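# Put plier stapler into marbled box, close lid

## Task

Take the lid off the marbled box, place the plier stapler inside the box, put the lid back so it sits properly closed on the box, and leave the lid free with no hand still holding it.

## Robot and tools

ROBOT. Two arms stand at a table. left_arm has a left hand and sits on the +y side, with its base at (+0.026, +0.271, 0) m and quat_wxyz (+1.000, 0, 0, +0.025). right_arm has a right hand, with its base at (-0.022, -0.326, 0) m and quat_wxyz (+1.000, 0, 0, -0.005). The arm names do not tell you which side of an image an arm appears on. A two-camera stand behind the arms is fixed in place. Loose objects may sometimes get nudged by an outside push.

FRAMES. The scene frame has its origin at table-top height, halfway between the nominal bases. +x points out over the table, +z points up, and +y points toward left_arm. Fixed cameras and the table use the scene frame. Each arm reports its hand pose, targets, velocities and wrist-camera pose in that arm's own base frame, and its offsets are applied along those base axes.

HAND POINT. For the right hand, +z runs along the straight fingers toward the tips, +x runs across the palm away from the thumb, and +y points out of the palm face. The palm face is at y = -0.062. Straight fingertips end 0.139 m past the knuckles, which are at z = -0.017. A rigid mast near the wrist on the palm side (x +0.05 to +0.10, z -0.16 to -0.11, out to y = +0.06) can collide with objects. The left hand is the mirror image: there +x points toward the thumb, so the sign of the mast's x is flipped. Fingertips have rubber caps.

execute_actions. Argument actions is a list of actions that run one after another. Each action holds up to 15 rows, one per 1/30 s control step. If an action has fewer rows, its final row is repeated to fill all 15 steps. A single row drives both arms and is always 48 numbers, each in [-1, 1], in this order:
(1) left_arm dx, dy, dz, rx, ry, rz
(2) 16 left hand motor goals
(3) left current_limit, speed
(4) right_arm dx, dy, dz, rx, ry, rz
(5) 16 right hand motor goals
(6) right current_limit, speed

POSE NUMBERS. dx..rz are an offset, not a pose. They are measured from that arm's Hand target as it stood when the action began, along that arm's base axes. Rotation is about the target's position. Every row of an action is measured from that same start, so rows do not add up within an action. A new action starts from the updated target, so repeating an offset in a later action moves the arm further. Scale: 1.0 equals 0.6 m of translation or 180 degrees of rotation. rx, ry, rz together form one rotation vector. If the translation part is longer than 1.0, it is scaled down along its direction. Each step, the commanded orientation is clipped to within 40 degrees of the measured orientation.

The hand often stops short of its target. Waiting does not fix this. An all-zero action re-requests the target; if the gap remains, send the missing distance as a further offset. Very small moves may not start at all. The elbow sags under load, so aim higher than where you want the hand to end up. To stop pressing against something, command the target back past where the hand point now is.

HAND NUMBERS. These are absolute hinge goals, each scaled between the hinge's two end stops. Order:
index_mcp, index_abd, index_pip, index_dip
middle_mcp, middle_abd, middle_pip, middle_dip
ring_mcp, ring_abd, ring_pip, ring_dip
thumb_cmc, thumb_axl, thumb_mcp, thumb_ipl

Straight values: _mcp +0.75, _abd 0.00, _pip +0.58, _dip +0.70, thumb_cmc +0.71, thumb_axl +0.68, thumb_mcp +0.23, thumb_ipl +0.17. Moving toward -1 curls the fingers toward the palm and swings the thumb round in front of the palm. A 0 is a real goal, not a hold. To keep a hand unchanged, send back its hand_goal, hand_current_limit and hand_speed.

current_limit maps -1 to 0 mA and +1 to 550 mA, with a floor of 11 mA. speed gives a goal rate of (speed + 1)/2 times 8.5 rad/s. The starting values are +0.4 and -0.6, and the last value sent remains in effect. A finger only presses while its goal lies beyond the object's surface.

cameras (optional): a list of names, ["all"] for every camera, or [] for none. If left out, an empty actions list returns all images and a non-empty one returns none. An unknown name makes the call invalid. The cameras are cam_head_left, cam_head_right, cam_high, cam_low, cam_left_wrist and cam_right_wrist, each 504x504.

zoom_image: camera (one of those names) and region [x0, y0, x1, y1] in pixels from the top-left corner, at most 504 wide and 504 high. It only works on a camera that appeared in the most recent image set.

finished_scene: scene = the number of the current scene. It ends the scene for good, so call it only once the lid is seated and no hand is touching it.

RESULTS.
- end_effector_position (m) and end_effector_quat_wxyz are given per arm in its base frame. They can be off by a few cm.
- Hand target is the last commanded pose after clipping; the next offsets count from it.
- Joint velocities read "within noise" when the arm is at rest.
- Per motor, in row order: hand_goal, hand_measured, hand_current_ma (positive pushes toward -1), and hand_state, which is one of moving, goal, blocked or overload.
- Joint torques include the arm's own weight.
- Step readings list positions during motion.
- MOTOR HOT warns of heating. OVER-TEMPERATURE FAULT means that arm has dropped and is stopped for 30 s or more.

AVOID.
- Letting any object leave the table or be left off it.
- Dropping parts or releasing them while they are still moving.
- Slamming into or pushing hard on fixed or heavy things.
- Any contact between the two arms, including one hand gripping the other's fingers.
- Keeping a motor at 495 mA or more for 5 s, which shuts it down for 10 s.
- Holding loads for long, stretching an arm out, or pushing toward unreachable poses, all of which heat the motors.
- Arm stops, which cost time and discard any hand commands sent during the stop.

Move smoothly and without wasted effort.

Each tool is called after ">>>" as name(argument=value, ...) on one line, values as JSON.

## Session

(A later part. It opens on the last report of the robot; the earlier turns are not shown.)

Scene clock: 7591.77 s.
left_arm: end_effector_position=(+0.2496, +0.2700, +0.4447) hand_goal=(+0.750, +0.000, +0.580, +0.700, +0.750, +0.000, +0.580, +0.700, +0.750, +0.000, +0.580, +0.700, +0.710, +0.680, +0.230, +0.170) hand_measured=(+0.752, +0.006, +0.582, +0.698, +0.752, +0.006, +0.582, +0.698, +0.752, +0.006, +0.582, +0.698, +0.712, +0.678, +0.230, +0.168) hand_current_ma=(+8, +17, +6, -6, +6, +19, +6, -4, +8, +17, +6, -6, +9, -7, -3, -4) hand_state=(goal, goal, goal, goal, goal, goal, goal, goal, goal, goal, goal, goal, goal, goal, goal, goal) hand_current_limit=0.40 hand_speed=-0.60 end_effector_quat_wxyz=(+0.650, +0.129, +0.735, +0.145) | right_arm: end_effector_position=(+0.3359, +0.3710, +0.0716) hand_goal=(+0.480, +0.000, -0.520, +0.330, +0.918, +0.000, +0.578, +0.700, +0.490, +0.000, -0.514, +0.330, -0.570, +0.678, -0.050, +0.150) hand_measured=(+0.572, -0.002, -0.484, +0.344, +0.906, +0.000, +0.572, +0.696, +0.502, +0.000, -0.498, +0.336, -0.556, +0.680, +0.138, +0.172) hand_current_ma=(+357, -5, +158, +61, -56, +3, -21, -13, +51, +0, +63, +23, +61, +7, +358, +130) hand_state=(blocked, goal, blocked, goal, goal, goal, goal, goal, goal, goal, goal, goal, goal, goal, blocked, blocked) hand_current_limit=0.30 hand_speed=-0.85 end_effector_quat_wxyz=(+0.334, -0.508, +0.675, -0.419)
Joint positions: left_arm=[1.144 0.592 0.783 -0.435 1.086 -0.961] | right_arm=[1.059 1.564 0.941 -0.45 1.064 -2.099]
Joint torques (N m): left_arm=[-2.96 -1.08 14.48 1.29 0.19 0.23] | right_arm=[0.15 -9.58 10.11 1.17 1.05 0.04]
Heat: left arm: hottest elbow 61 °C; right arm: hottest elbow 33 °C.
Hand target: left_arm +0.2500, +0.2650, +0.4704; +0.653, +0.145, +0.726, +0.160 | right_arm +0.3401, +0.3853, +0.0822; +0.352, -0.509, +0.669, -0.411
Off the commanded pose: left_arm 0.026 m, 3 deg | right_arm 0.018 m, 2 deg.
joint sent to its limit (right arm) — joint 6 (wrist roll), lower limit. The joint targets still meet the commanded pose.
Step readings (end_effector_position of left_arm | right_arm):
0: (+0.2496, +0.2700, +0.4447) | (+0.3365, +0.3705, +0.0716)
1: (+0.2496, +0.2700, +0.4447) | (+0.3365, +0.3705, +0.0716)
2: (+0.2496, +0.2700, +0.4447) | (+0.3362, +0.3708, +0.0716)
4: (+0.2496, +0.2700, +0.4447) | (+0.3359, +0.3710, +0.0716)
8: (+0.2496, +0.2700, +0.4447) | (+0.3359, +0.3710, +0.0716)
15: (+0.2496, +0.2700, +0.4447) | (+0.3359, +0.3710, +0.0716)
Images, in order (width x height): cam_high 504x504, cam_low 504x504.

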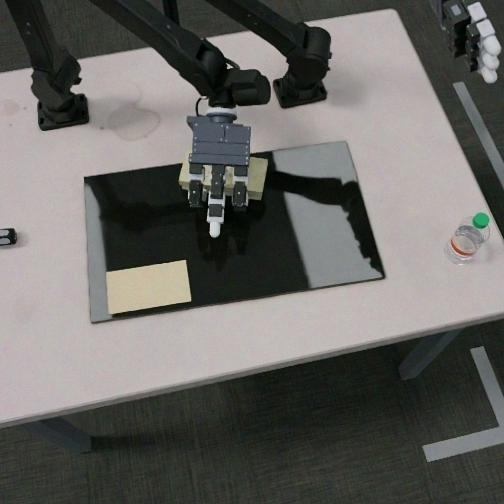

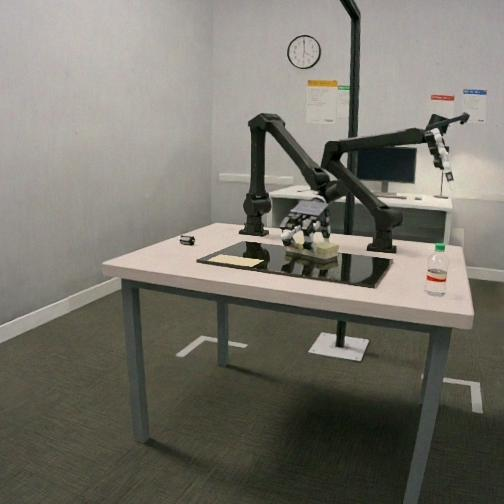

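>>> execute_actions(actions=[[[0,0,0,0,0,0,0.75,0,0.58,0.7,0.75,0,0.58,0.7,0.75,0,0.58,0.7,0.71,0.68,0.23,0.17,0.4,-0.6,-0.0043,0.0038,0,0,0,0.0,0.48,0,-0.52,0.33,0.917,0,0.577,0.7,0.49,0,-0.515,0.33,-0.571,0.678,-0.05,0.15,0.3,-0.85]]], cameras=["cam_low","cam_high"])

>>> zoom_image(camera="cam_high", region=[250, 180, 274, 204])

>>> zoom_image(camera="cam_high", region=[174, 170, 198, 194])

>>> zoom_image(camera="cam_low", region=[318, 238, 342, 262])

Scene clock: 7602.40 s.
left_arm: end_effector_position=(+0.2496, +0.2700, +0.4447) hand_goal=(+0.750, +0.000, +0.580, +0.700, +0.750, +0.000, +0.580, +0.700, +0.750, +0.000, +0.580, +0.700, +0.710, +0.680, +0.230, +0.170) hand_measured=(+0.752, +0.006, +0.582, +0.698, +0.752, +0.006, +0.582, +0.698, +0.752, +0.006, +0.582, +0.698, +0.712, +0.678, +0.230, +0.168) hand_current_ma=(+8, +17, +6, -6, +6, +19, +6, -4, +8, +17, +6, -6, +9, -7, -3, -4) hand_state=(goal, goal, goal, goal, goal, goal, goal, goal, goal, goal, goal, goal, goal, goal, goal, goal) hand_current_limit=0.40 hand_speed=-0.60 end_effector_quat_wxyz=(+0.650, +0.129, +0.735, +0.145) | right_arm: end_effector_position=(+0.3326, +0.3740, +0.0716) hand_goal=(+0.480, +0.000, -0.520, +0.330, +0.918, +0.000, +0.578, +0.700, +0.490, +0.000, -0.514, +0.330, -0.570, +0.678, -0.050, +0.150) hand_measured=(+0.572, -0.002, -0.484, +0.344, +0.906, +0.000, +0.572, +0.696, +0.502, +0.000, -0.498, +0.336, -0.556, +0.680, +0.138, +0.172) hand_current_ma=(+357, -5, +158, +61, -56, +3, -21, -13, +51, +0, +63, +23, +61, +7, +358, +130) hand_state=(blocked, goal, blocked, goal, goal, goal, goal, goal, goal, goal, goal, goal, goal, goal, blocked, blocked) hand_current_limit=0.30 hand_speed=-0.85 end_effector_quat_wxyz=(+0.336, -0.511, +0.673, -0.417)
Joint positions: left_arm=[1.144 0.592 0.783 -0.435 1.086 -0.961] | right_arm=[1.068 1.564 0.941 -0.45 1.064 -2.099]
Joint torques (N m): left_arm=[-2.61 -1.61 14.65 1.4 0.24 0.22] | right_arm=[0.5 -9.41 10.07 0.99 1.12 0.01]
Heat: left arm: hottest elbow 61 °C; right arm: hottest elbow 33 °C.
Hand target: left_arm +0.2500, +0.2650, +0.4704; +0.653, +0.145, +0.726, +0.160 | right_arm +0.3374, +0.3876, +0.0822; +0.352, -0.509, +0.669, -0.411
Off the commanded pose: left_arm 0.026 m, 3 deg | right_arm 0.018 m, 2 deg.
joint sent to its limit (right arm) — joint 6 (wrist roll), lower limit. The joint targets still meet the commanded pose.
Step readings (end_effector_position of left_arm | right_arm):
0: (+0.2496, +0.2700, +0.4447) | (+0.3359, +0.3710, +0.0716)
1: (+0.2496, +0.2700, +0.4447) | (+0.3356, +0.3713, +0.0716)
2: (+0.2496, +0.2700, +0.4447) | (+0.3351, +0.3718, +0.0716)
4: (+0.2496, +0.2700, +0.4447) | (+0.3343, +0.3724, +0.0716)
8: (+0.2496, +0.2700, +0.4447) | (+0.3332, +0.3735, +0.0716)
15: (+0.2496, +0.2700, +0.4447) | (+0.3326, +0.3740, +0.0716)
Images, in order (width x height): cam_high 504x504, cam_low 504x504.

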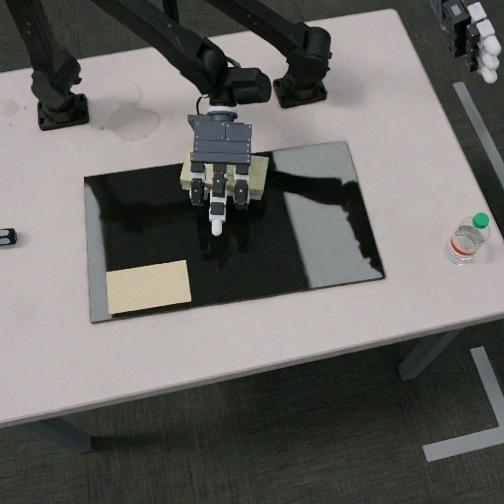

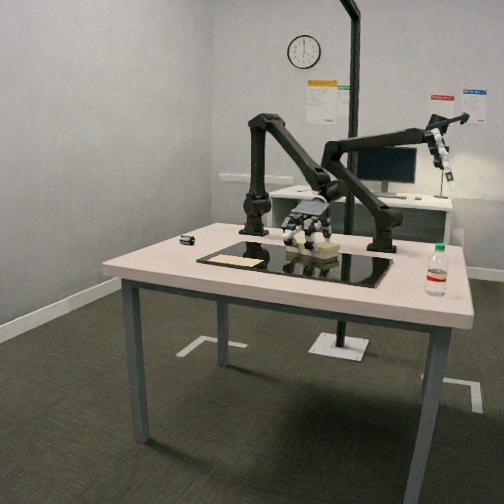

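Scaled by 21.000.

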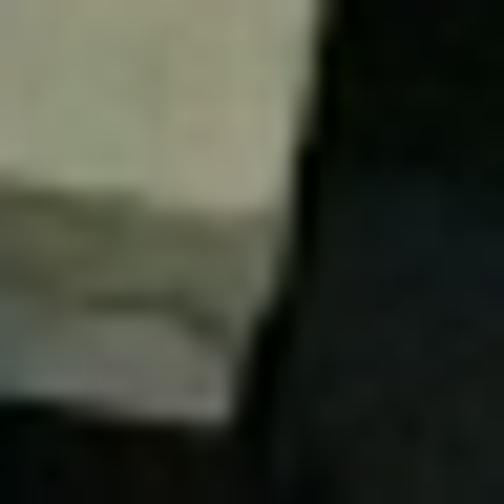

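Scaled by 21.000.

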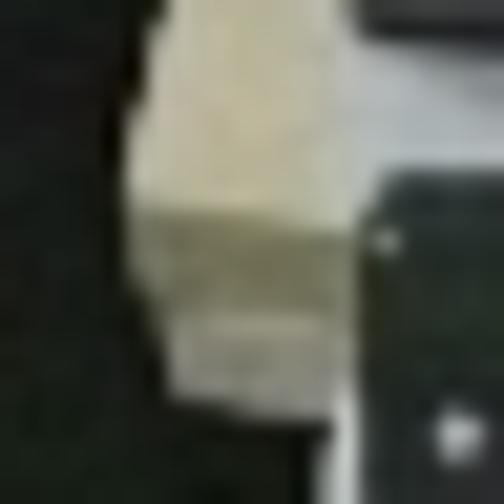

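Scaled by 21.000.

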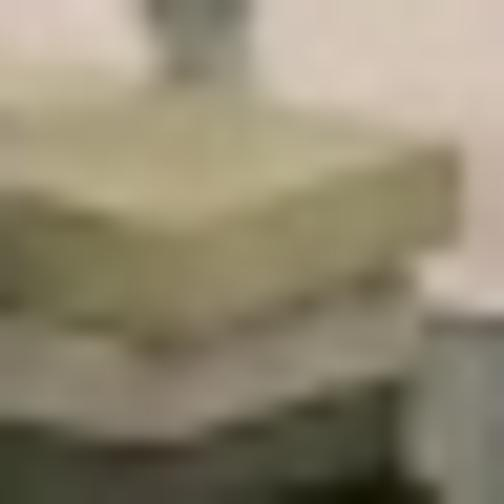

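>>> execute_actions(actions=[[[0,0,0,0,0,0,0.75,0,0.58,0.7,0.75,0,0.58,0.7,0.75,0,0.58,0.7,0.71,0.68,0.23,0.17,0.4,-0.6,0,0,0,0,0,0.0,0.48,0,-0.52,0.33,0.917,0,0.577,0.7,0.465,0,-0.515,0.33,-0.571,0.678,-0.05,0.15,0.3,-0.85]]], cameras=["cam_low","cam_high"])

>>> zoom_image(camera="cam_high", region=[250, 180, 274, 204])

>>> zoom_image(camera="cam_high", region=[174, 170, 198, 194])

>>> zoom_image(camera="cam_low", region=[318, 238, 342, 262])

Scene clock: 7622.07 s.
left_arm: end_effector_position=(+0.2496, +0.2700, +0.4447) hand_goal=(+0.750, +0.000, +0.580, +0.700, +0.750, +0.000, +0.580, +0.700, +0.750, +0.000, +0.580, +0.700, +0.710, +0.680, +0.230, +0.170) hand_measured=(+0.752, +0.006, +0.582, +0.698, +0.752, +0.006, +0.582, +0.698, +0.752, +0.006, +0.582, +0.698, +0.712, +0.678, +0.230, +0.168) hand_current_ma=(+8, +17, +6, -6, +6, +19, +6, -4, +8, +17, +6, -6, +9, -7, -3, -4) hand_state=(goal, goal, goal, goal, goal, goal, goal, goal, goal, goal, goal, goal, goal, goal, goal, goal) hand_current_limit=0.40 hand_speed=-0.60 end_effector_quat_wxyz=(+0.650, +0.129, +0.735, +0.145) | right_arm: end_effector_position=(+0.3326, +0.3740, +0.0716) hand_goal=(+0.480, +0.000, -0.520, +0.330, +0.918, +0.000, +0.578, +0.700, +0.466, +0.000, -0.514, +0.330, -0.570, +0.678, -0.050, +0.150) hand_measured=(+0.572, -0.002, -0.484, +0.344, +0.906, +0.000, +0.572, +0.696, +0.496, +0.000, -0.498, +0.336, -0.554, +0.680, +0.138, +0.172) hand_current_ma=(+358, -5, +158, +61, -56, +3, -21, -13, +139, +0, +63, +23, +65, +7, +357, +130) hand_state=(blocked, goal, blocked, goal, goal, goal, goal, goal, blocked, goal, goal, goal, goal, goal, blocked, blocked) hand_current_limit=0.30 hand_speed=-0.85 end_effector_quat_wxyz=(+0.336, -0.511, +0.673, -0.417)
Joint positions: left_arm=[1.144 0.592 0.783 -0.435 1.086 -0.961] | right_arm=[1.068 1.564 0.941 -0.45 1.064 -2.099]
Joint torques (N m): left_arm=[-2.55 -0.32 14.69 1.39 0.2 0.17] | right_arm=[-0.03 -9.41 10.17 1.07 1.1 0.03]
Heat: left arm: hottest elbow 61 °C; right arm: hottest elbow 33 °C.
Hand target: left_arm +0.2500, +0.2650, +0.4704; +0.653, +0.145, +0.726, +0.160 | right_arm +0.3374, +0.3876, +0.0822; +0.352, -0.509, +0.669, -0.411
Off the commanded pose: left_arm 0.026 m, 3 deg | right_arm 0.018 m, 2 deg.
joint sent to its limit (right arm) — joint 6 (wrist roll), lower limit. The joint targets still meet the commanded pose.
Step readings (end_effector_position of left_arm | right_arm):
0: (+0.2496, +0.2700, +0.4447) | (+0.3326, +0.3740, +0.0716)
1: (+0.2496, +0.2700, +0.4447) | (+0.3326, +0.3740, +0.0716)
2: (+0.2496, +0.2700, +0.4447) | (+0.3326, +0.3740, +0.0716)
4: (+0.2496, +0.2700, +0.4447) | (+0.3326, +0.3740, +0.0716)
8: (+0.2496, +0.2700, +0.4447) | (+0.3326, +0.3740, +0.0716)
15: (+0.2496, +0.2700, +0.4447) | (+0.3326, +0.3740, +0.0716)
Images, in order (width x height): cam_high 504x504, cam_low 504x504.

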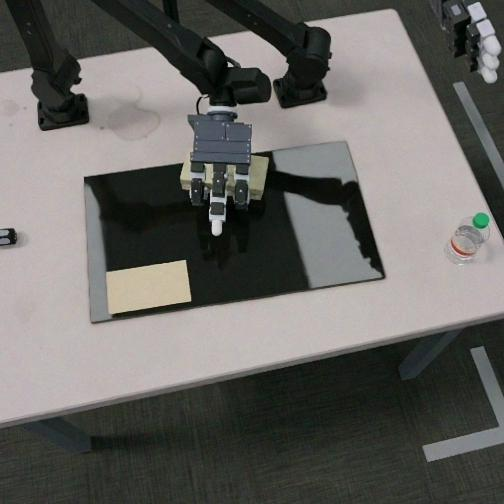

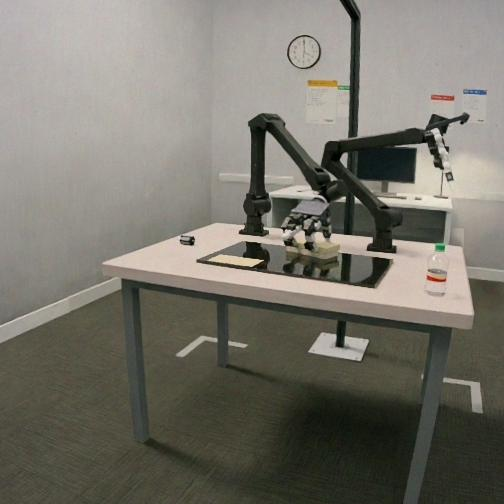

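Scaled by 21.000.

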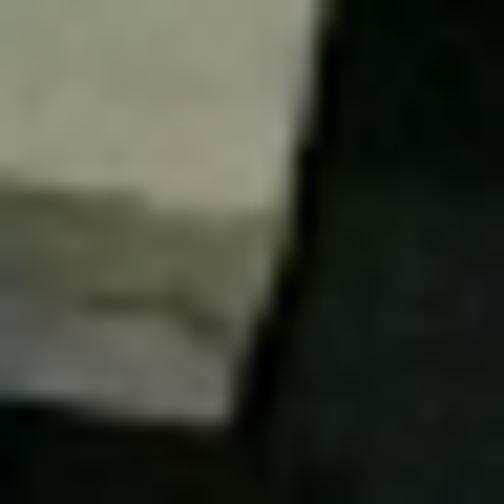

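Scaled by 21.000.

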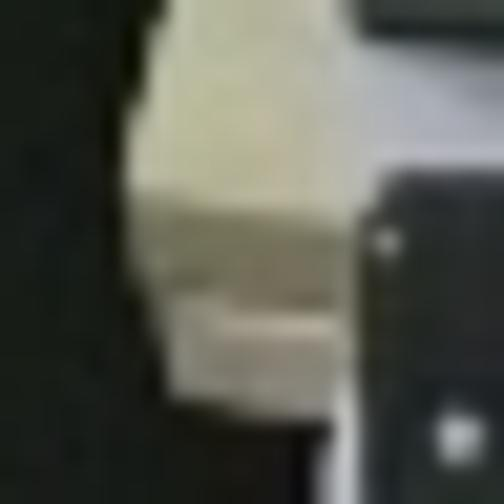

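Scaled by 21.000.

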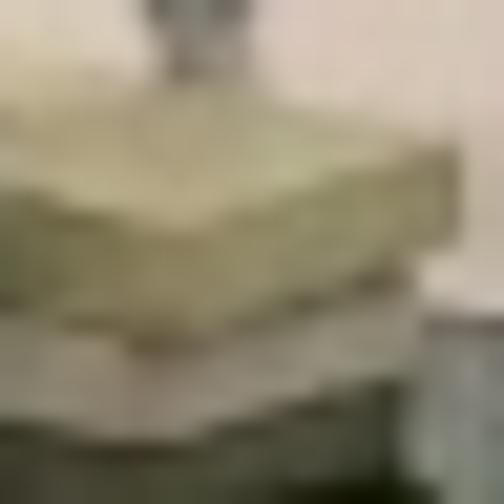

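>>> execute_actions(actions=[[[0,0,0,0,0,0,0.75,0,0.58,0.7,0.75,0,0.58,0.7,0.75,0,0.58,0.7,0.71,0.68,0.23,0.17,0.4,-0.6,-0.002,-0.002,-0.012,0,0,0.0,0.48,0,-0.52,0.33,0.917,0,0.577,0.7,0.465,0,-0.515,0.33,-0.571,0.678,-0.05,0.15,0.3,-0.85]]], cameras=["cam_low","cam_high"])

>>> zoom_image(camera="cam_high", region=[250, 180, 274, 204])

>>> zoom_image(camera="cam_high", region=[174, 170, 198, 194])

>>> zoom_image(camera="cam_low", region=[318, 238, 342, 262])

Scene clock: 7636.27 s.
left_arm: end_effector_position=(+0.2496, +0.2700, +0.4447) hand_goal=(+0.750, +0.000, +0.580, +0.700, +0.750, +0.000, +0.580, +0.700, +0.750, +0.000, +0.580, +0.700, +0.710, +0.680, +0.230, +0.170) hand_measured=(+0.752, +0.006, +0.582, +0.698, +0.752, +0.006, +0.582, +0.698, +0.752, +0.006, +0.582, +0.698, +0.712, +0.678, +0.230, +0.168) hand_current_ma=(+8, +17, +6, -6, +6, +19, +6, -4, +8, +17, +6, -6, +9, -7, -3, -4) hand_state=(goal, goal, goal, goal, goal, goal, goal, goal, goal, goal, goal, goal, goal, goal, goal, goal) hand_current_limit=0.40 hand_speed=-0.60 end_effector_quat_wxyz=(+0.650, +0.129, +0.735, +0.145) | right_arm: end_effector_position=(+0.3341, +0.3765, +0.0714) hand_goal=(+0.480, +0.000, -0.520, +0.330, +0.918, +0.000, +0.578, +0.700, +0.466, +0.000, -0.514, +0.330, -0.570, +0.678, -0.050, +0.150) hand_measured=(+0.572, -0.002, -0.484, +0.344, +0.906, +0.000, +0.572, +0.696, +0.496, +0.000, -0.498, +0.336, -0.554, +0.680, +0.138, +0.172) hand_current_ma=(+358, -5, +158, +61, -56, +3, -21, -13, +139, +0, +63, +23, +65, +7, +357, +130) hand_state=(blocked, goal, blocked, goal, goal, goal, goal, goal, blocked, goal, goal, goal, goal, goal, blocked, blocked) hand_current_limit=0.30 hand_speed=-0.85 end_effector_quat_wxyz=(+0.340, -0.508, +0.674, -0.415)
Joint positions: left_arm=[1.144 0.592 0.783 -0.435 1.086 -0.961] | right_arm=[1.068 1.567 0.941 -0.435 1.064 -2.099]
Joint torques (N m): left_arm=[-2.9 -0.73 14.53 1.5 0.19 0.24] | right_arm=[0.5 -9.05 8.99 1.36 1.11 0.03]
Heat: left arm: hottest elbow 61 °C; right arm: hottest elbow 33 °C.
Hand target: left_arm +0.2500, +0.2650, +0.4704; +0.653, +0.145, +0.726, +0.160 | right_arm +0.3363, +0.3864, +0.0749; +0.352, -0.509, +0.669, -0.411
Off the commanded pose: left_arm 0.026 m, 3 deg | right_arm 0.011 m, 2 deg.
joint sent to its limit (right arm) — joint 6 (wrist roll), lower limit. The joint targets still meet the commanded pose.
Step readings (end_effector_position of left_arm | right_arm):
0: (+0.2496, +0.2700, +0.4447) | (+0.3326, +0.3740, +0.0716)
1: (+0.2496, +0.2700, +0.4447) | (+0.3329, +0.3743, +0.0717)
2: (+0.2496, +0.2700, +0.4447) | (+0.3333, +0.3751, +0.0719)
4: (+0.2496, +0.2700, +0.4447) | (+0.3339, +0.3761, +0.0719)
8: (+0.2496, +0.2700, +0.4447) | (+0.3341, +0.3766, +0.0716)
15: (+0.2496, +0.2700, +0.4447) | (+0.3341, +0.3765, +0.0714)
Images, in order (width x height): cam_high 504x504, cam_low 504x504.

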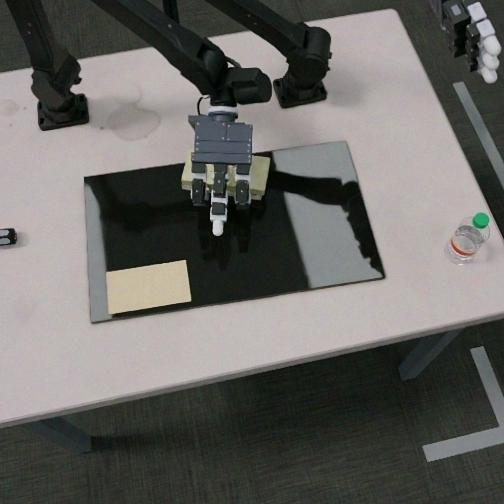

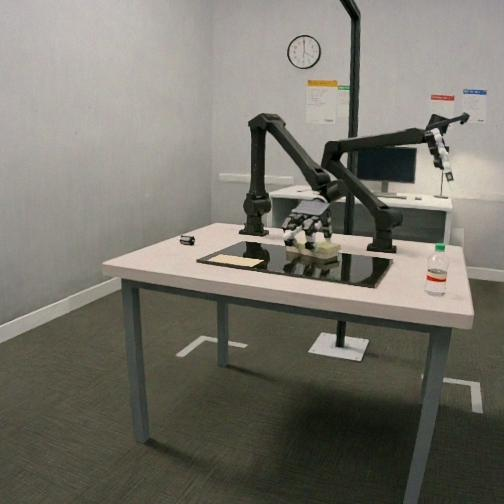

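Scaled by 21.000.

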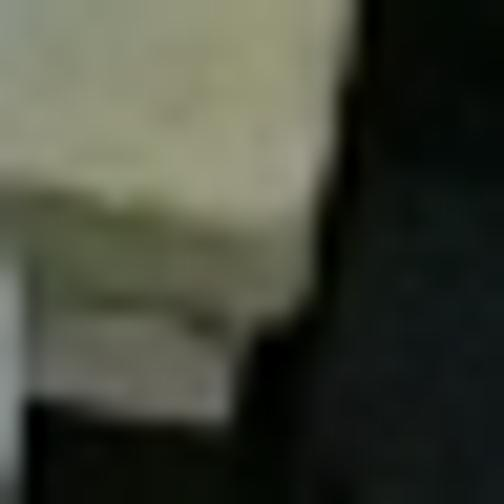

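Scaled by 21.000.

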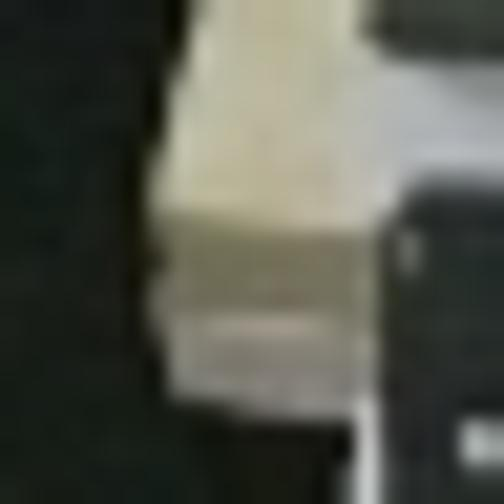

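Scaled by 21.000.

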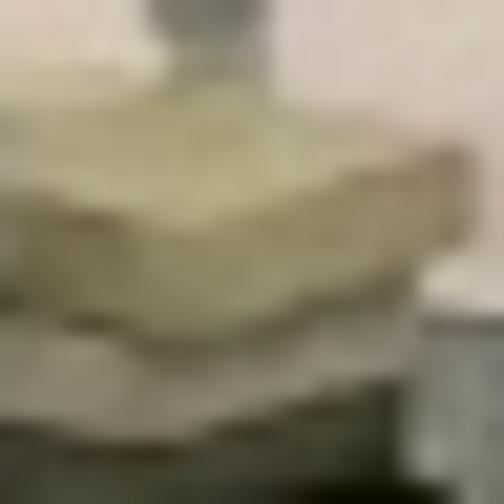

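>>> execute_actions(actions=[])

>>> zoom_image(camera="cam_high", region=[170, 140, 280, 220])

>>> zoom_image(camera="cam_high", region=[250, 180, 274, 204])

>>> zoom_image(camera="cam_high", region=[174, 170, 198, 194])

Scene clock: 7692.87 s.
left_arm: end_effector_position=(+0.2496, +0.2700, +0.4447) hand_goal=(+0.750, +0.000, +0.580, +0.700, +0.750, +0.000, +0.580, +0.700, +0.750, +0.000, +0.580, +0.700, +0.710, +0.680, +0.230, +0.170) hand_measured=(+0.752, +0.006, +0.582, +0.698, +0.752, +0.006, +0.582, +0.698, +0.752, +0.006, +0.582, +0.698, +0.712, +0.678, +0.230, +0.168) hand_current_ma=(+8, +17, +6, -6, +6, +19, +6, -4, +8, +17, +6, -6, +9, -7, -3, -4) hand_state=(goal, goal, goal, goal, goal, goal, goal, goal, goal, goal, goal, goal, goal, goal, goal, goal) hand_current_limit=0.40 hand_speed=-0.60 end_effector_quat_wxyz=(+0.650, +0.129, +0.735, +0.145) | right_arm: end_effector_position=(+0.3341, +0.3765, +0.0714) hand_goal=(+0.480, +0.000, -0.520, +0.330, +0.918, +0.000, +0.578, +0.700, +0.466, +0.000, -0.514, +0.330, -0.570, +0.678, -0.050, +0.150) hand_measured=(+0.572, -0.002, -0.484, +0.344, +0.906, +0.000, +0.572, +0.696, +0.496, +0.000, -0.498, +0.336, -0.554, +0.680, +0.138, +0.172) hand_current_ma=(+358, -5, +158, +61, -56, +3, -21, -13, +139, +0, +63, +23, +65, +7, +358, +130) hand_state=(blocked, goal, blocked, goal, goal, goal, goal, goal, blocked, goal, goal, goal, goal, goal, blocked, blocked) hand_current_limit=0.30 hand_speed=-0.85 end_effector_quat_wxyz=(+0.340, -0.508, +0.674, -0.415)
Joint positions: left_arm=[1.144 0.592 0.783 -0.435 1.086 -0.961] | right_arm=[1.068 1.567 0.941 -0.435 1.064 -2.099]
Joint velocities: within noise
Joint torques (N m): left_arm=[-2.67 -1.32 14.48 1.31 0.2 0.19] | right_arm=[0.62 -9.29 8.99 1.35 1.12 0.02]
Heat: left arm: hottest elbow 61 °C; right arm: hottest elbow 33 °C.
Hand target: left_arm +0.2500, +0.2650, +0.4704; +0.653, +0.145, +0.726, +0.160 | right_arm +0.3363, +0.3864, +0.0749; +0.352, -0.509, +0.669, -0.411
Off the commanded pose: left_arm 0.026 m, 3 deg | right_arm 0.011 m, 2 deg.
camera_calibration:
cam_left_wrist: T_world_to_cam=[[0.0675336, -0.882406, 0.465616, -0.0243711], [-0.747038, -0.354064, -0.562648, 0.493852], [0.661342, -0.309835, -0.683103, 0.351025], [0, 0, 0, 1]] pos_world=[0.138425, 0.26211, 0.528998]
cam_right_wrist: T_world_to_cam=[[-0.033022, 0.846315, -0.531658, -0.236171], [-0.328549, 0.493192, 0.805492, -0.183739], [0.943909, 0.201275, 0.26177, -0.286133], [0, 0, 0, 1]] pos_world=[0.201918, 0.348085, 0.0973392]

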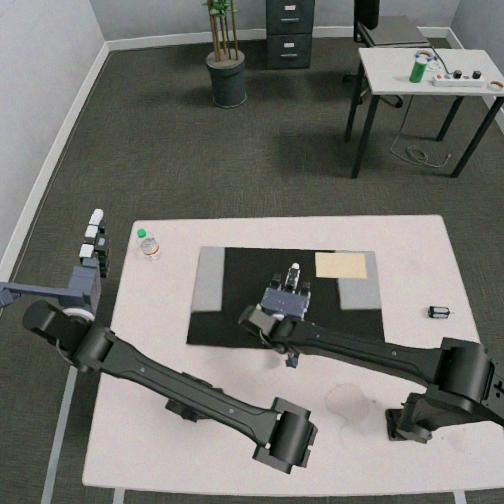

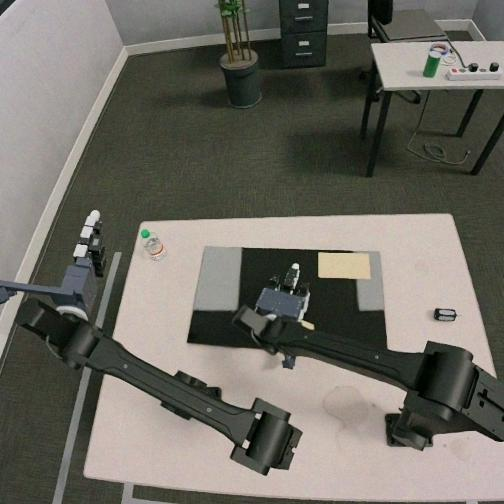

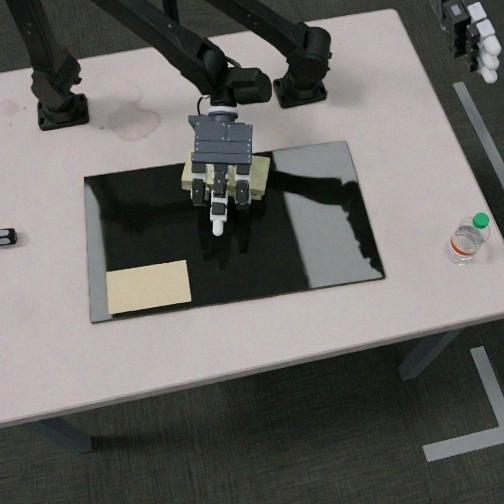

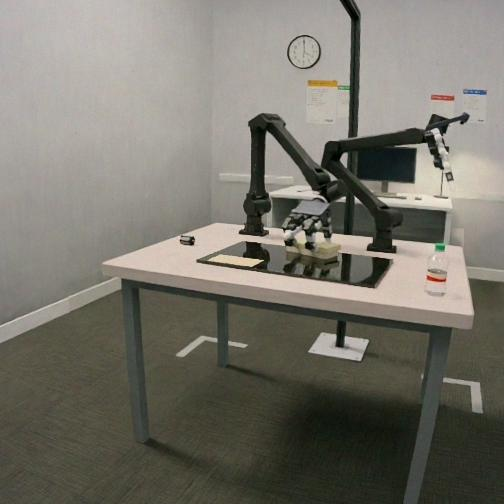

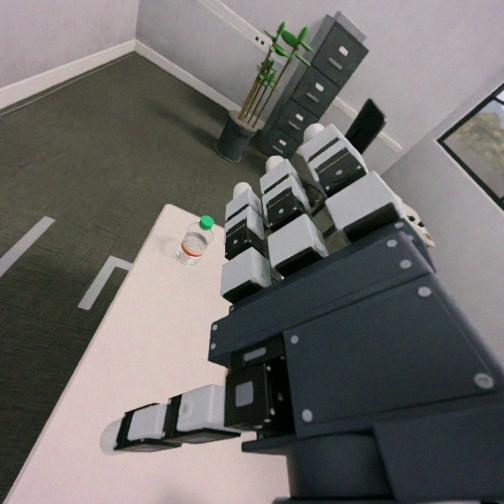

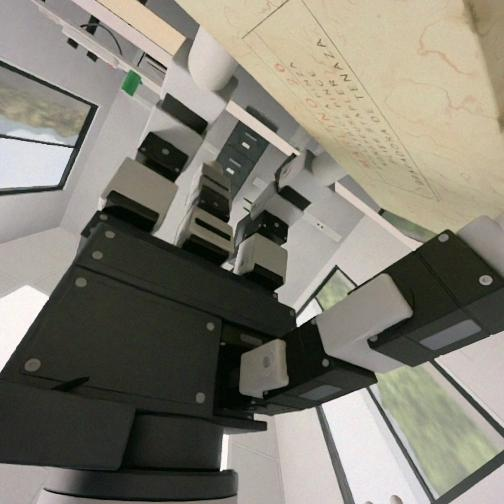

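Scaled by 4.582.

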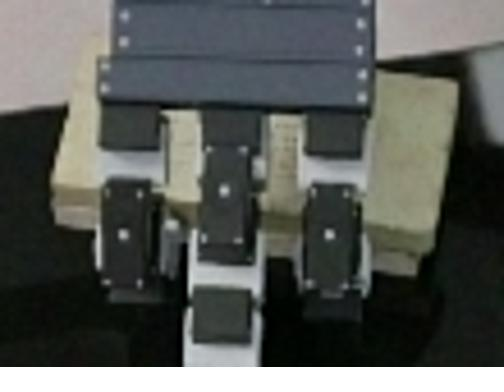

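Scaled by 21.000.

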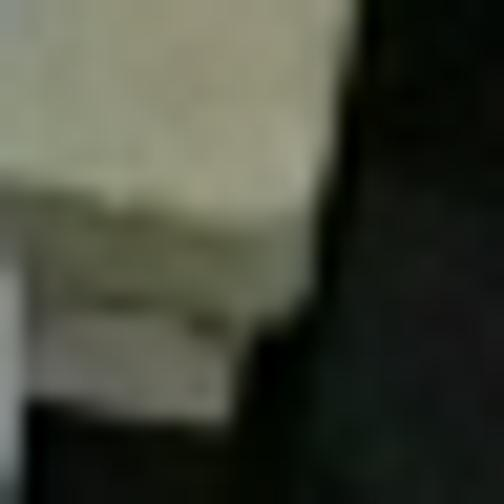

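Scaled by 21.000.

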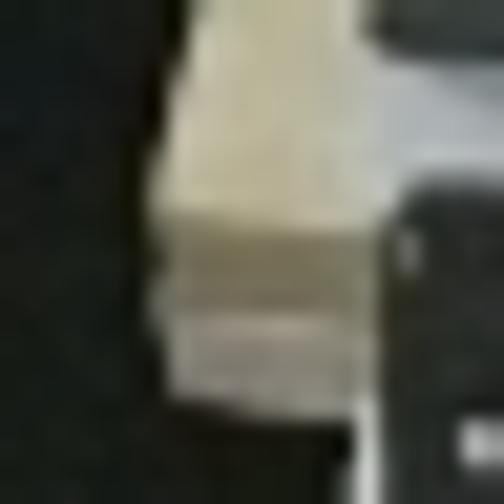

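>>> execute_actions(actions=[[[-0.0070,-0.0078,-0.0015,0,0,0,0.75,0,0.58,0.7,0.75,0,0.58,0.7,0.75,0,0.58,0.7,0.71,0.68,0.23,0.17,0.4,-0.6,-0.0070,-0.0078,-0.0015,0,0,0,0.48,0,-0.52,0.33,0.917,0,0.577,0.7,0.465,0,-0.515,0.33,-0.571,0.678,-0.05,0.15,0.3,-0.85]]])

Scene clock: 7715.17 s.
left_arm: end_effector_position=(+0.2477, +0.2629, +0.4484) hand_goal=(+0.750, +0.000, +0.580, +0.700, +0.750, +0.000, +0.580, +0.700, +0.750, +0.000, +0.580, +0.700, +0.710, +0.680, +0.230, +0.170) hand_measured=(+0.752, +0.006, +0.582, +0.698, +0.752, +0.006, +0.582, +0.698, +0.752, +0.006, +0.582, +0.698, +0.712, +0.678, +0.230, +0.168) hand_current_ma=(+8, +17, +6, -6, +6, +19, +6, -4, +8, +17, +6, -6, +9, -7, -3, -4) hand_state=(goal, goal, goal, goal, goal, goal, goal, goal, goal, goal, goal, goal, goal, goal, goal, goal) hand_current_limit=0.40 hand_speed=-0.60 end_effector_quat_wxyz=(+0.652, +0.135, +0.732, +0.146) | right_arm: end_effector_position=(+0.3332, +0.3765, +0.0703) hand_goal=(+0.480, +0.000, -0.520, +0.330, +0.918, +0.000, +0.578, +0.700, +0.466, +0.000, -0.514, +0.330, -0.570, +0.678, -0.050, +0.150) hand_measured=(+0.572, -0.002, -0.484, +0.346, +0.906, +0.000, +0.572, +0.696, +0.496, +0.000, -0.500, +0.334, -0.554, +0.680, +0.138, +0.172) hand_current_ma=(+357, -5, +158, +63, -56, +3, -21, -13, +139, +0, +60, +12, +71, +7, +358, +130) hand_state=(blocked, goal, blocked, goal, goal, goal, goal, goal, blocked, goal, goal, goal, goal, goal, blocked, blocked) hand_current_limit=0.30 hand_speed=-0.85 end_effector_quat_wxyz=(+0.341, -0.508, +0.673, -0.416)
Joint positions: left_arm=[1.144 0.573 0.783 -0.448 1.094 -0.956] | right_arm=[1.07 1.567 0.937 -0.429 1.066 -2.099]
Joint torques (N m): left_arm=[-2.67 -1.2 13.96 1.46 0.24 0.25] | right_arm=[0.56 -10.29 7.62 1.42 1.06 0.03]
Heat: left arm: hottest elbow 61 °C; right arm: hottest elbow 32 °C.
Hand target: left_arm +0.2458, +0.2603, +0.4696; +0.653, +0.146, +0.726, +0.160 | right_arm +0.3321, +0.3818, +0.0740; +0.352, -0.509, +0.669, -0.411
Off the commanded pose: left_arm 0.021 m, 2 deg | right_arm 0.006 m, 1 deg.
joint sent to its limit (right arm) — joint 6 (wrist roll), lower limit. The joint targets still meet the commanded pose.
Step readings (end_effector_position of left_arm | right_arm):
0: (+0.2496, +0.2700, +0.4447) | (+0.3341, +0.3765, +0.0714)
1: (+0.2496, +0.2693, +0.4447) | (+0.3341, +0.3765, +0.0712)
2: (+0.2496, +0.2684, +0.4445) | (+0.3338, +0.3766, +0.0708)
4: (+0.2490, +0.2663, +0.4452) | (+0.3332, +0.3765, +0.0704)
8: (+0.2479, +0.2633, +0.4481) | (+0.3332, +0.3765, +0.0703)
15: (+0.2477, +0.2629, +0.4484) | (+0.3332, +0.3765, +0.0703)

>>> execute_actions(actions=[[[0.0040,-0.0180,-0.0010,0,0,0,0.75,0,0.58,0.7,0.75,0,0.58,0.7,0.75,0,0.58,0.7,0.71,0.68,0.23,0.17,0.4,-0.6,0.0030,-0.0180,0.0,0,0,0,0.48,0,-0.52,0.33,0.917,0,0.577,0.7,0.465,0,-0.515,0.33,-0.571,0.678,-0.05,0.15,0.3,-0.85]]])

>>> execute_actions(actions=[], cameras=["cam_high","cam_low"])

>>> zoom_image(camera="cam_high", region=[250, 180, 274, 204])

>>> zoom_image(camera="cam_high", region=[174, 170, 198, 194])

>>> zoom_image(camera="cam_low", region=[284, 228, 344, 288])

Scene clock: 7736.27 s.
left_arm: end_effector_position=(+0.2483, +0.2523, +0.4562) hand_goal=(+0.750, +0.000, +0.580, +0.700, +0.750, +0.000, +0.580, +0.700, +0.750, +0.000, +0.580, +0.700, +0.710, +0.680, +0.230, +0.170) hand_measured=(+0.754, +0.006, +0.582, +0.698, +0.752, +0.006, +0.582, +0.698, +0.754, +0.006, +0.582, +0.698, +0.712, +0.678, +0.230, +0.168) hand_current_ma=(+10, +17, +6, -6, +9, +19, +6, -4, +10, +17, +6, -6, +9, -7, -3, -4) hand_state=(goal, goal, goal, goal, goal, goal, goal, goal, goal, goal, goal, goal, goal, goal, goal, goal) hand_current_limit=0.40 hand_speed=-0.60 end_effector_quat_wxyz=(+0.651, +0.142, +0.729, +0.157) | right_arm: end_effector_position=(+0.3301, +0.3709, +0.0693) hand_goal=(+0.480, +0.000, -0.520, +0.330, +0.918, +0.000, +0.578, +0.700, +0.466, +0.000, -0.514, +0.330, -0.570, +0.678, -0.050, +0.150) hand_measured=(+0.572, -0.002, -0.484, +0.346, +0.906, +0.000, +0.572, +0.696, +0.496, +0.000, -0.504, +0.330, -0.550, +0.680, +0.138, +0.172) hand_current_ma=(+358, -5, +160, +65, -56, +3, -21, -13, +139, +0, +41, +2, +82, +7, +358, +130) hand_state=(blocked, goal, blocked, goal, goal, goal, goal, goal, blocked, goal, goal, goal, goal, goal, blocked, blocked) hand_current_limit=0.30 hand_speed=-0.85 end_effector_quat_wxyz=(+0.341, -0.508, +0.673, -0.416)
Joint positions: left_arm=[1.115 0.543 0.783 -0.451 1.061 -0.956] | right_arm=[1.07 1.554 0.918 -0.424 1.066 -2.1]
Joint torques (N m): left_arm=[-2.78 -0.56 13.19 1.09 0.05 0.06] | right_arm=[-0.79 -10.46 7.53 1.25 0.89 0.04]
Heat: left arm: hottest elbow 61 °C; right arm: hottest elbow 31 °C.
Hand target: left_arm +0.2482, +0.2494, +0.4689; +0.653, +0.146, +0.726, +0.160 | right_arm +0.3338, +0.3710, +0.0741; +0.352, -0.509, +0.669, -0.411
Off the commanded pose: left_arm 0.013 m, 1 deg | right_arm 0.006 m, 1 deg.
joint sent to its limit (right arm) — joint 6 (wrist roll), lower limit. The joint targets still meet the commanded pose.
Step readings (end_effector_position of left_arm | right_arm):
0: (+0.2477, +0.2629, +0.4484) | (+0.3332, +0.3765, +0.0703)
1: (+0.2474, +0.2633, +0.4485) | (+0.3327, +0.3756, +0.0697)
2: (+0.2470, +0.2634, +0.4491) | (+0.3323, +0.3750, +0.0695)
4: (+0.2481, +0.2592, +0.4512) | (+0.3310, +0.3725, +0.0692)
8: (+0.2488, +0.2532, +0.4551) | (+0.3301, +0.3709, +0.0693)
15: (+0.2483, +0.2523, +0.4562) | (+0.3301, +0.3709, +0.0693)

Scene clock: 7736.27 s.
left_arm: end_effector_position=(+0.2483, +0.2523, +0.4562) hand_goal=(+0.750, +0.000, +0.580, +0.700, +0.750, +0.000, +0.580, +0.700, +0.750, +0.000, +0.580, +0.700, +0.710, +0.680, +0.230, +0.170) hand_measured=(+0.754, +0.006, +0.582, +0.698, +0.752, +0.006, +0.582, +0.698, +0.754, +0.006, +0.582, +0.698, +0.712, +0.678, +0.230, +0.168) hand_current_ma=(+10, +17, +6, -6, +9, +19, +6, -4, +10, +17, +6, -6, +9, -7, -3, -4) hand_state=(goal, goal, goal, goal, goal, goal, goal, goal, goal, goal, goal, goal, goal, goal, goal, goal) hand_current_limit=0.40 hand_speed=-0.60 end_effector_quat_wxyz=(+0.651, +0.142, +0.729, +0.157) | right_arm: end_effector_position=(+0.3301, +0.3709, +0.0693) hand_goal=(+0.480, +0.000, -0.520, +0.330, +0.918, +0.000, +0.578, +0.700, +0.466, +0.000, -0.514, +0.330, -0.570, +0.678, -0.050, +0.150) hand_measured=(+0.572, -0.002, -0.484, +0.346, +0.906, +0.000, +0.572, +0.696, +0.496, +0.000, -0.504, +0.330, -0.550, +0.680, +0.138, +0.172) hand_current_ma=(+358, -5, +160, +65, -56, +3, -21, -13, +139, +0, +41, +2, +82, +7, +358, +130) hand_state=(blocked, goal, blocked, goal, goal, goal, goal, goal, blocked, goal, goal, goal, goal, goal, blocked, blocked) hand_current_limit=0.30 hand_speed=-0.85 end_effector_quat_wxyz=(+0.341, -0.508, +0.673, -0.416)
Joint positions: left_arm=[1.115 0.543 0.783 -0.451 1.061 -0.956] | right_arm=[1.07 1.554 0.918 -0.424 1.066 -2.1]
Joint velocities: within noise
Joint torques (N m): left_arm=[-2.78 -0.56 13.19 1.09 0.05 0.06] | right_arm=[-0.79 -10.46 7.53 1.25 0.89 0.04]
Heat: left arm: hottest elbow 61 °C; right arm: hottest elbow 31 °C.
Hand target: left_arm +0.2482, +0.2494, +0.4689; +0.653, +0.146, +0.726, +0.160 | right_arm +0.3338, +0.3710, +0.0741; +0.352, -0.509, +0.669, -0.411
Off the commanded pose: left_arm 0.013 m, 1 deg | right_arm 0.006 m, 1 deg.
Images, in order (width x height): cam_high 504x504, cam_low 504x504.

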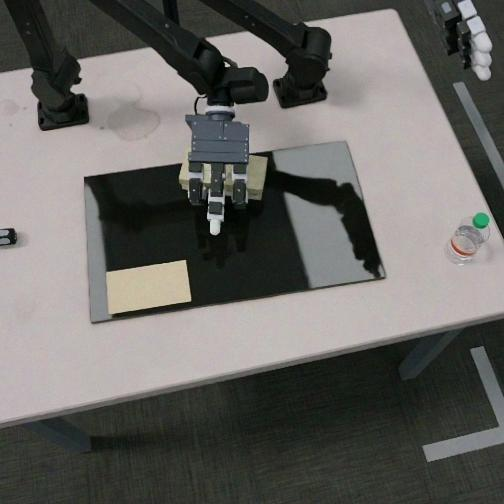

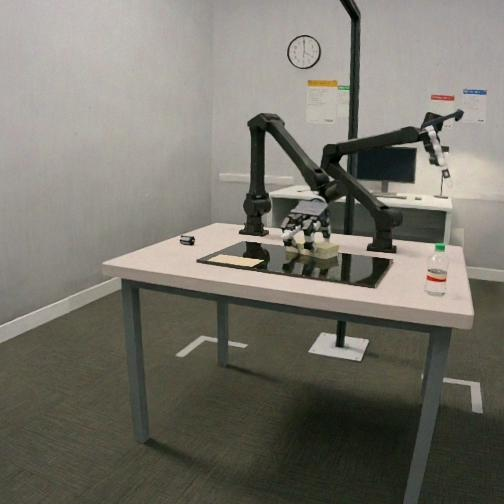

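Scaled by 21.000.

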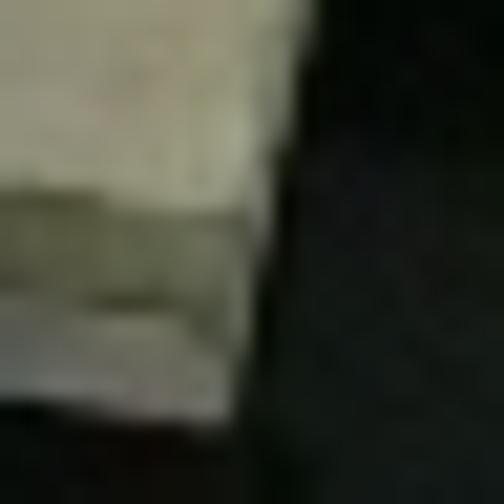

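Scaled by 21.000.

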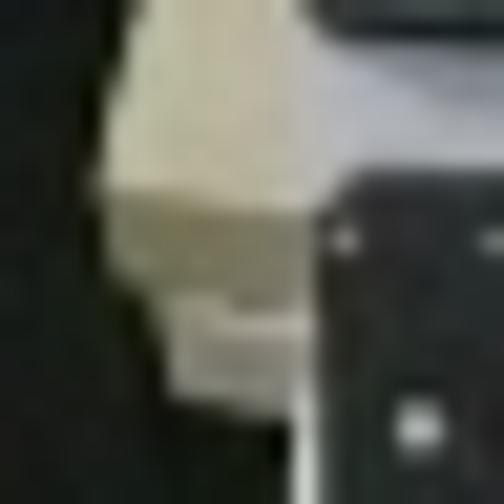

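Scaled by 8.400.

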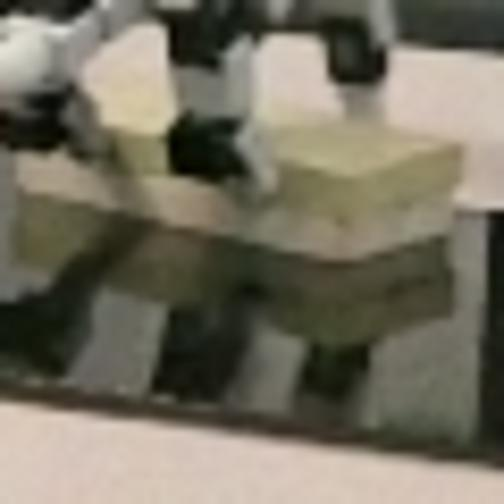

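>>> execute_actions(actions=[[[0,0,0,0,0,0,0.75,0,0.58,0.7,0.75,0,0.58,0.7,0.75,0,0.58,0.7,0.71,0.68,0.23,0.17,0.4,-0.6,0.0066,0.0075,-0.0050,0,0,0,0.48,0,-0.52,0.33,0.917,0,0.577,0.7,0.465,0,-0.515,0.33,-0.571,0.678,-0.05,0.15,0.3,-0.85]]])

Scene clock: 7766.63 s.
left_arm: end_effector_position=(+0.2483, +0.2523, +0.4562) hand_goal=(+0.750, +0.000, +0.580, +0.700, +0.750, +0.000, +0.580, +0.700, +0.750, +0.000, +0.580, +0.700, +0.710, +0.680, +0.230, +0.170) hand_measured=(+0.754, +0.006, +0.582, +0.698, +0.752, +0.006, +0.582, +0.698, +0.754, +0.006, +0.582, +0.698, +0.712, +0.678, +0.230, +0.168) hand_current_ma=(+10, +17, +6, -6, +9, +19, +6, -4, +10, +17, +6, -6, +9, -7, -3, -4) hand_state=(goal, goal, goal, goal, goal, goal, goal, goal, goal, goal, goal, goal, goal, goal, goal, goal) hand_current_limit=0.40 hand_speed=-0.60 end_effector_quat_wxyz=(+0.651, +0.142, +0.729, +0.157) | right_arm: end_effector_position=(+0.3303, +0.3712, +0.0695) hand_goal=(+0.480, +0.000, -0.520, +0.330, +0.918, +0.000, +0.578, +0.700, +0.466, +0.000, -0.514, +0.330, -0.570, +0.678, -0.050, +0.150) hand_measured=(+0.572, -0.002, -0.484, +0.346, +0.906, +0.000, +0.572, +0.696, +0.496, +0.000, -0.504, +0.330, -0.550, +0.680, +0.138, +0.172) hand_current_ma=(+357, -5, +160, +65, -56, +3, -21, -13, +136, +0, +41, +2, +82, +7, +358, +131) hand_state=(blocked, goal, blocked, goal, goal, goal, goal, goal, blocked, goal, goal, goal, goal, goal, blocked, blocked) hand_current_limit=0.30 hand_speed=-0.85 end_effector_quat_wxyz=(+0.342, -0.508, +0.673, -0.416)
Joint positions: left_arm=[1.115 0.543 0.783 -0.451 1.061 -0.956] | right_arm=[1.07 1.554 0.918 -0.422 1.066 -2.1]
Joint torques (N m): left_arm=[-2.78 -0.38 13.2 1.25 0.11 0.03] | right_arm=[-0.91 -8.76 8.75 1.47 0.89 0.03]
Heat: left arm: hottest elbow 59 °C; right arm: hottest elbow 31 °C.
Hand target: left_arm +0.2482, +0.2494, +0.4689; +0.653, +0.146, +0.726, +0.160 | right_arm +0.3378, +0.3755, +0.0711; +0.352, -0.509, +0.669, -0.411
Off the commanded pose: left_arm 0.013 m, 1 deg | right_arm 0.009 m, 1 deg.
joint sent to its limit (right arm) — joint 6 (wrist roll), lower limit. The joint targets still meet the commanded pose.
Step readings (end_effector_position of left_arm | right_arm):
0: (+0.2483, +0.2523, +0.4562) | (+0.3301, +0.3709, +0.0693)
1: (+0.2483, +0.2523, +0.4562) | (+0.3302, +0.3710, +0.0694)
2: (+0.2483, +0.2523, +0.4562) | (+0.3302, +0.3711, +0.0695)
4: (+0.2483, +0.2523, +0.4562) | (+0.3303, +0.3712, +0.0695)
8: (+0.2483, +0.2523, +0.4562) | (+0.3303, +0.3712, +0.0695)
15: (+0.2483, +0.2523, +0.4562) | (+0.3303, +0.3712, +0.0695)

>>> execute_actions(actions=[[[0,0,0,0,0,0,0.75,0,0.58,0.7,0.75,0,0.58,0.7,0.75,0,0.58,0.7,0.71,0.68,0.23,0.17,0.4,-0.6,0.0022,0.0025,-0.0067,0,0,0,0.48,0,-0.52,0.33,0.917,0,0.577,0.7,0.465,0,-0.515,0.33,-0.571,0.678,-0.05,0.15,0.3,-0.85]]])

Scene clock: 7773.83 s.
left_arm: end_effector_position=(+0.2483, +0.2523, +0.4562) hand_goal=(+0.750, +0.000, +0.580, +0.700, +0.750, +0.000, +0.580, +0.700, +0.750, +0.000, +0.580, +0.700, +0.710, +0.680, +0.230, +0.170) hand_measured=(+0.754, +0.006, +0.582, +0.698, +0.752, +0.006, +0.582, +0.698, +0.754, +0.006, +0.582, +0.698, +0.712, +0.678, +0.230, +0.168) hand_current_ma=(+10, +17, +6, -6, +9, +19, +6, -4, +10, +17, +6, -6, +9, -7, -3, -4) hand_state=(goal, goal, goal, goal, goal, goal, goal, goal, goal, goal, goal, goal, goal, goal, goal, goal) hand_current_limit=0.40 hand_speed=-0.60 end_effector_quat_wxyz=(+0.651, +0.142, +0.729, +0.157) | right_arm: end_effector_position=(+0.3318, +0.3716, +0.0688) hand_goal=(+0.480, +0.000, -0.520, +0.330, +0.918, +0.000, +0.578, +0.700, +0.466, +0.000, -0.514, +0.330, -0.570, +0.678, -0.050, +0.150) hand_measured=(+0.562, -0.002, -0.484, +0.346, +0.906, +0.000, +0.572, +0.696, +0.488, +0.000, -0.504, +0.330, -0.550, +0.680, +0.146, +0.174) hand_current_ma=(+358, -5, +160, +62, -56, +3, -21, -13, +95, +0, +36, +2, +82, +7, +358, +136) hand_state=(blocked, goal, blocked, goal, goal, goal, goal, goal, blocked, goal, goal, goal, goal, goal, blocked, blocked) hand_current_limit=0.30 hand_speed=-0.85 end_effector_quat_wxyz=(+0.343, -0.506, +0.673, -0.416)
Joint positions: left_arm=[1.115 0.543 0.783 -0.451 1.061 -0.956] | right_arm=[1.068 1.558 0.918 -0.414 1.068 -2.103]
Joint torques (N m): left_arm=[-2.84 0.09 13.22 1.33 0.09 0.01] | right_arm=[-1.38 -8.41 8.81 1.47 0.8 0.08]
Heat: left arm: hottest elbow 59 °C; right arm: hottest elbow 31 °C.
Hand target: left_arm +0.2482, +0.2494, +0.4689; +0.653, +0.146, +0.726, +0.160 | right_arm +0.3391, +0.3770, +0.0671; +0.352, -0.509, +0.669, -0.411
Off the commanded pose: left_arm 0.013 m, 1 deg | right_arm 0.009 m, 1 deg.
joint sent to its limit (right arm) — joint 6 (wrist roll), lower limit. The joint targets still meet the commanded pose.
Step readings (end_effector_position of left_arm | right_arm):
0: (+0.2483, +0.2523, +0.4562) | (+0.3303, +0.3712, +0.0695)
1: (+0.2483, +0.2523, +0.4562) | (+0.3304, +0.3714, +0.0693)
2: (+0.2483, +0.2523, +0.4562) | (+0.3308, +0.3716, +0.0690)
4: (+0.2483, +0.2523, +0.4562) | (+0.3313, +0.3717, +0.0687)
8: (+0.2483, +0.2523, +0.4562) | (+0.3318, +0.3716, +0.0688)
15: (+0.2483, +0.2523, +0.4562) | (+0.3318, +0.3716, +0.0688)


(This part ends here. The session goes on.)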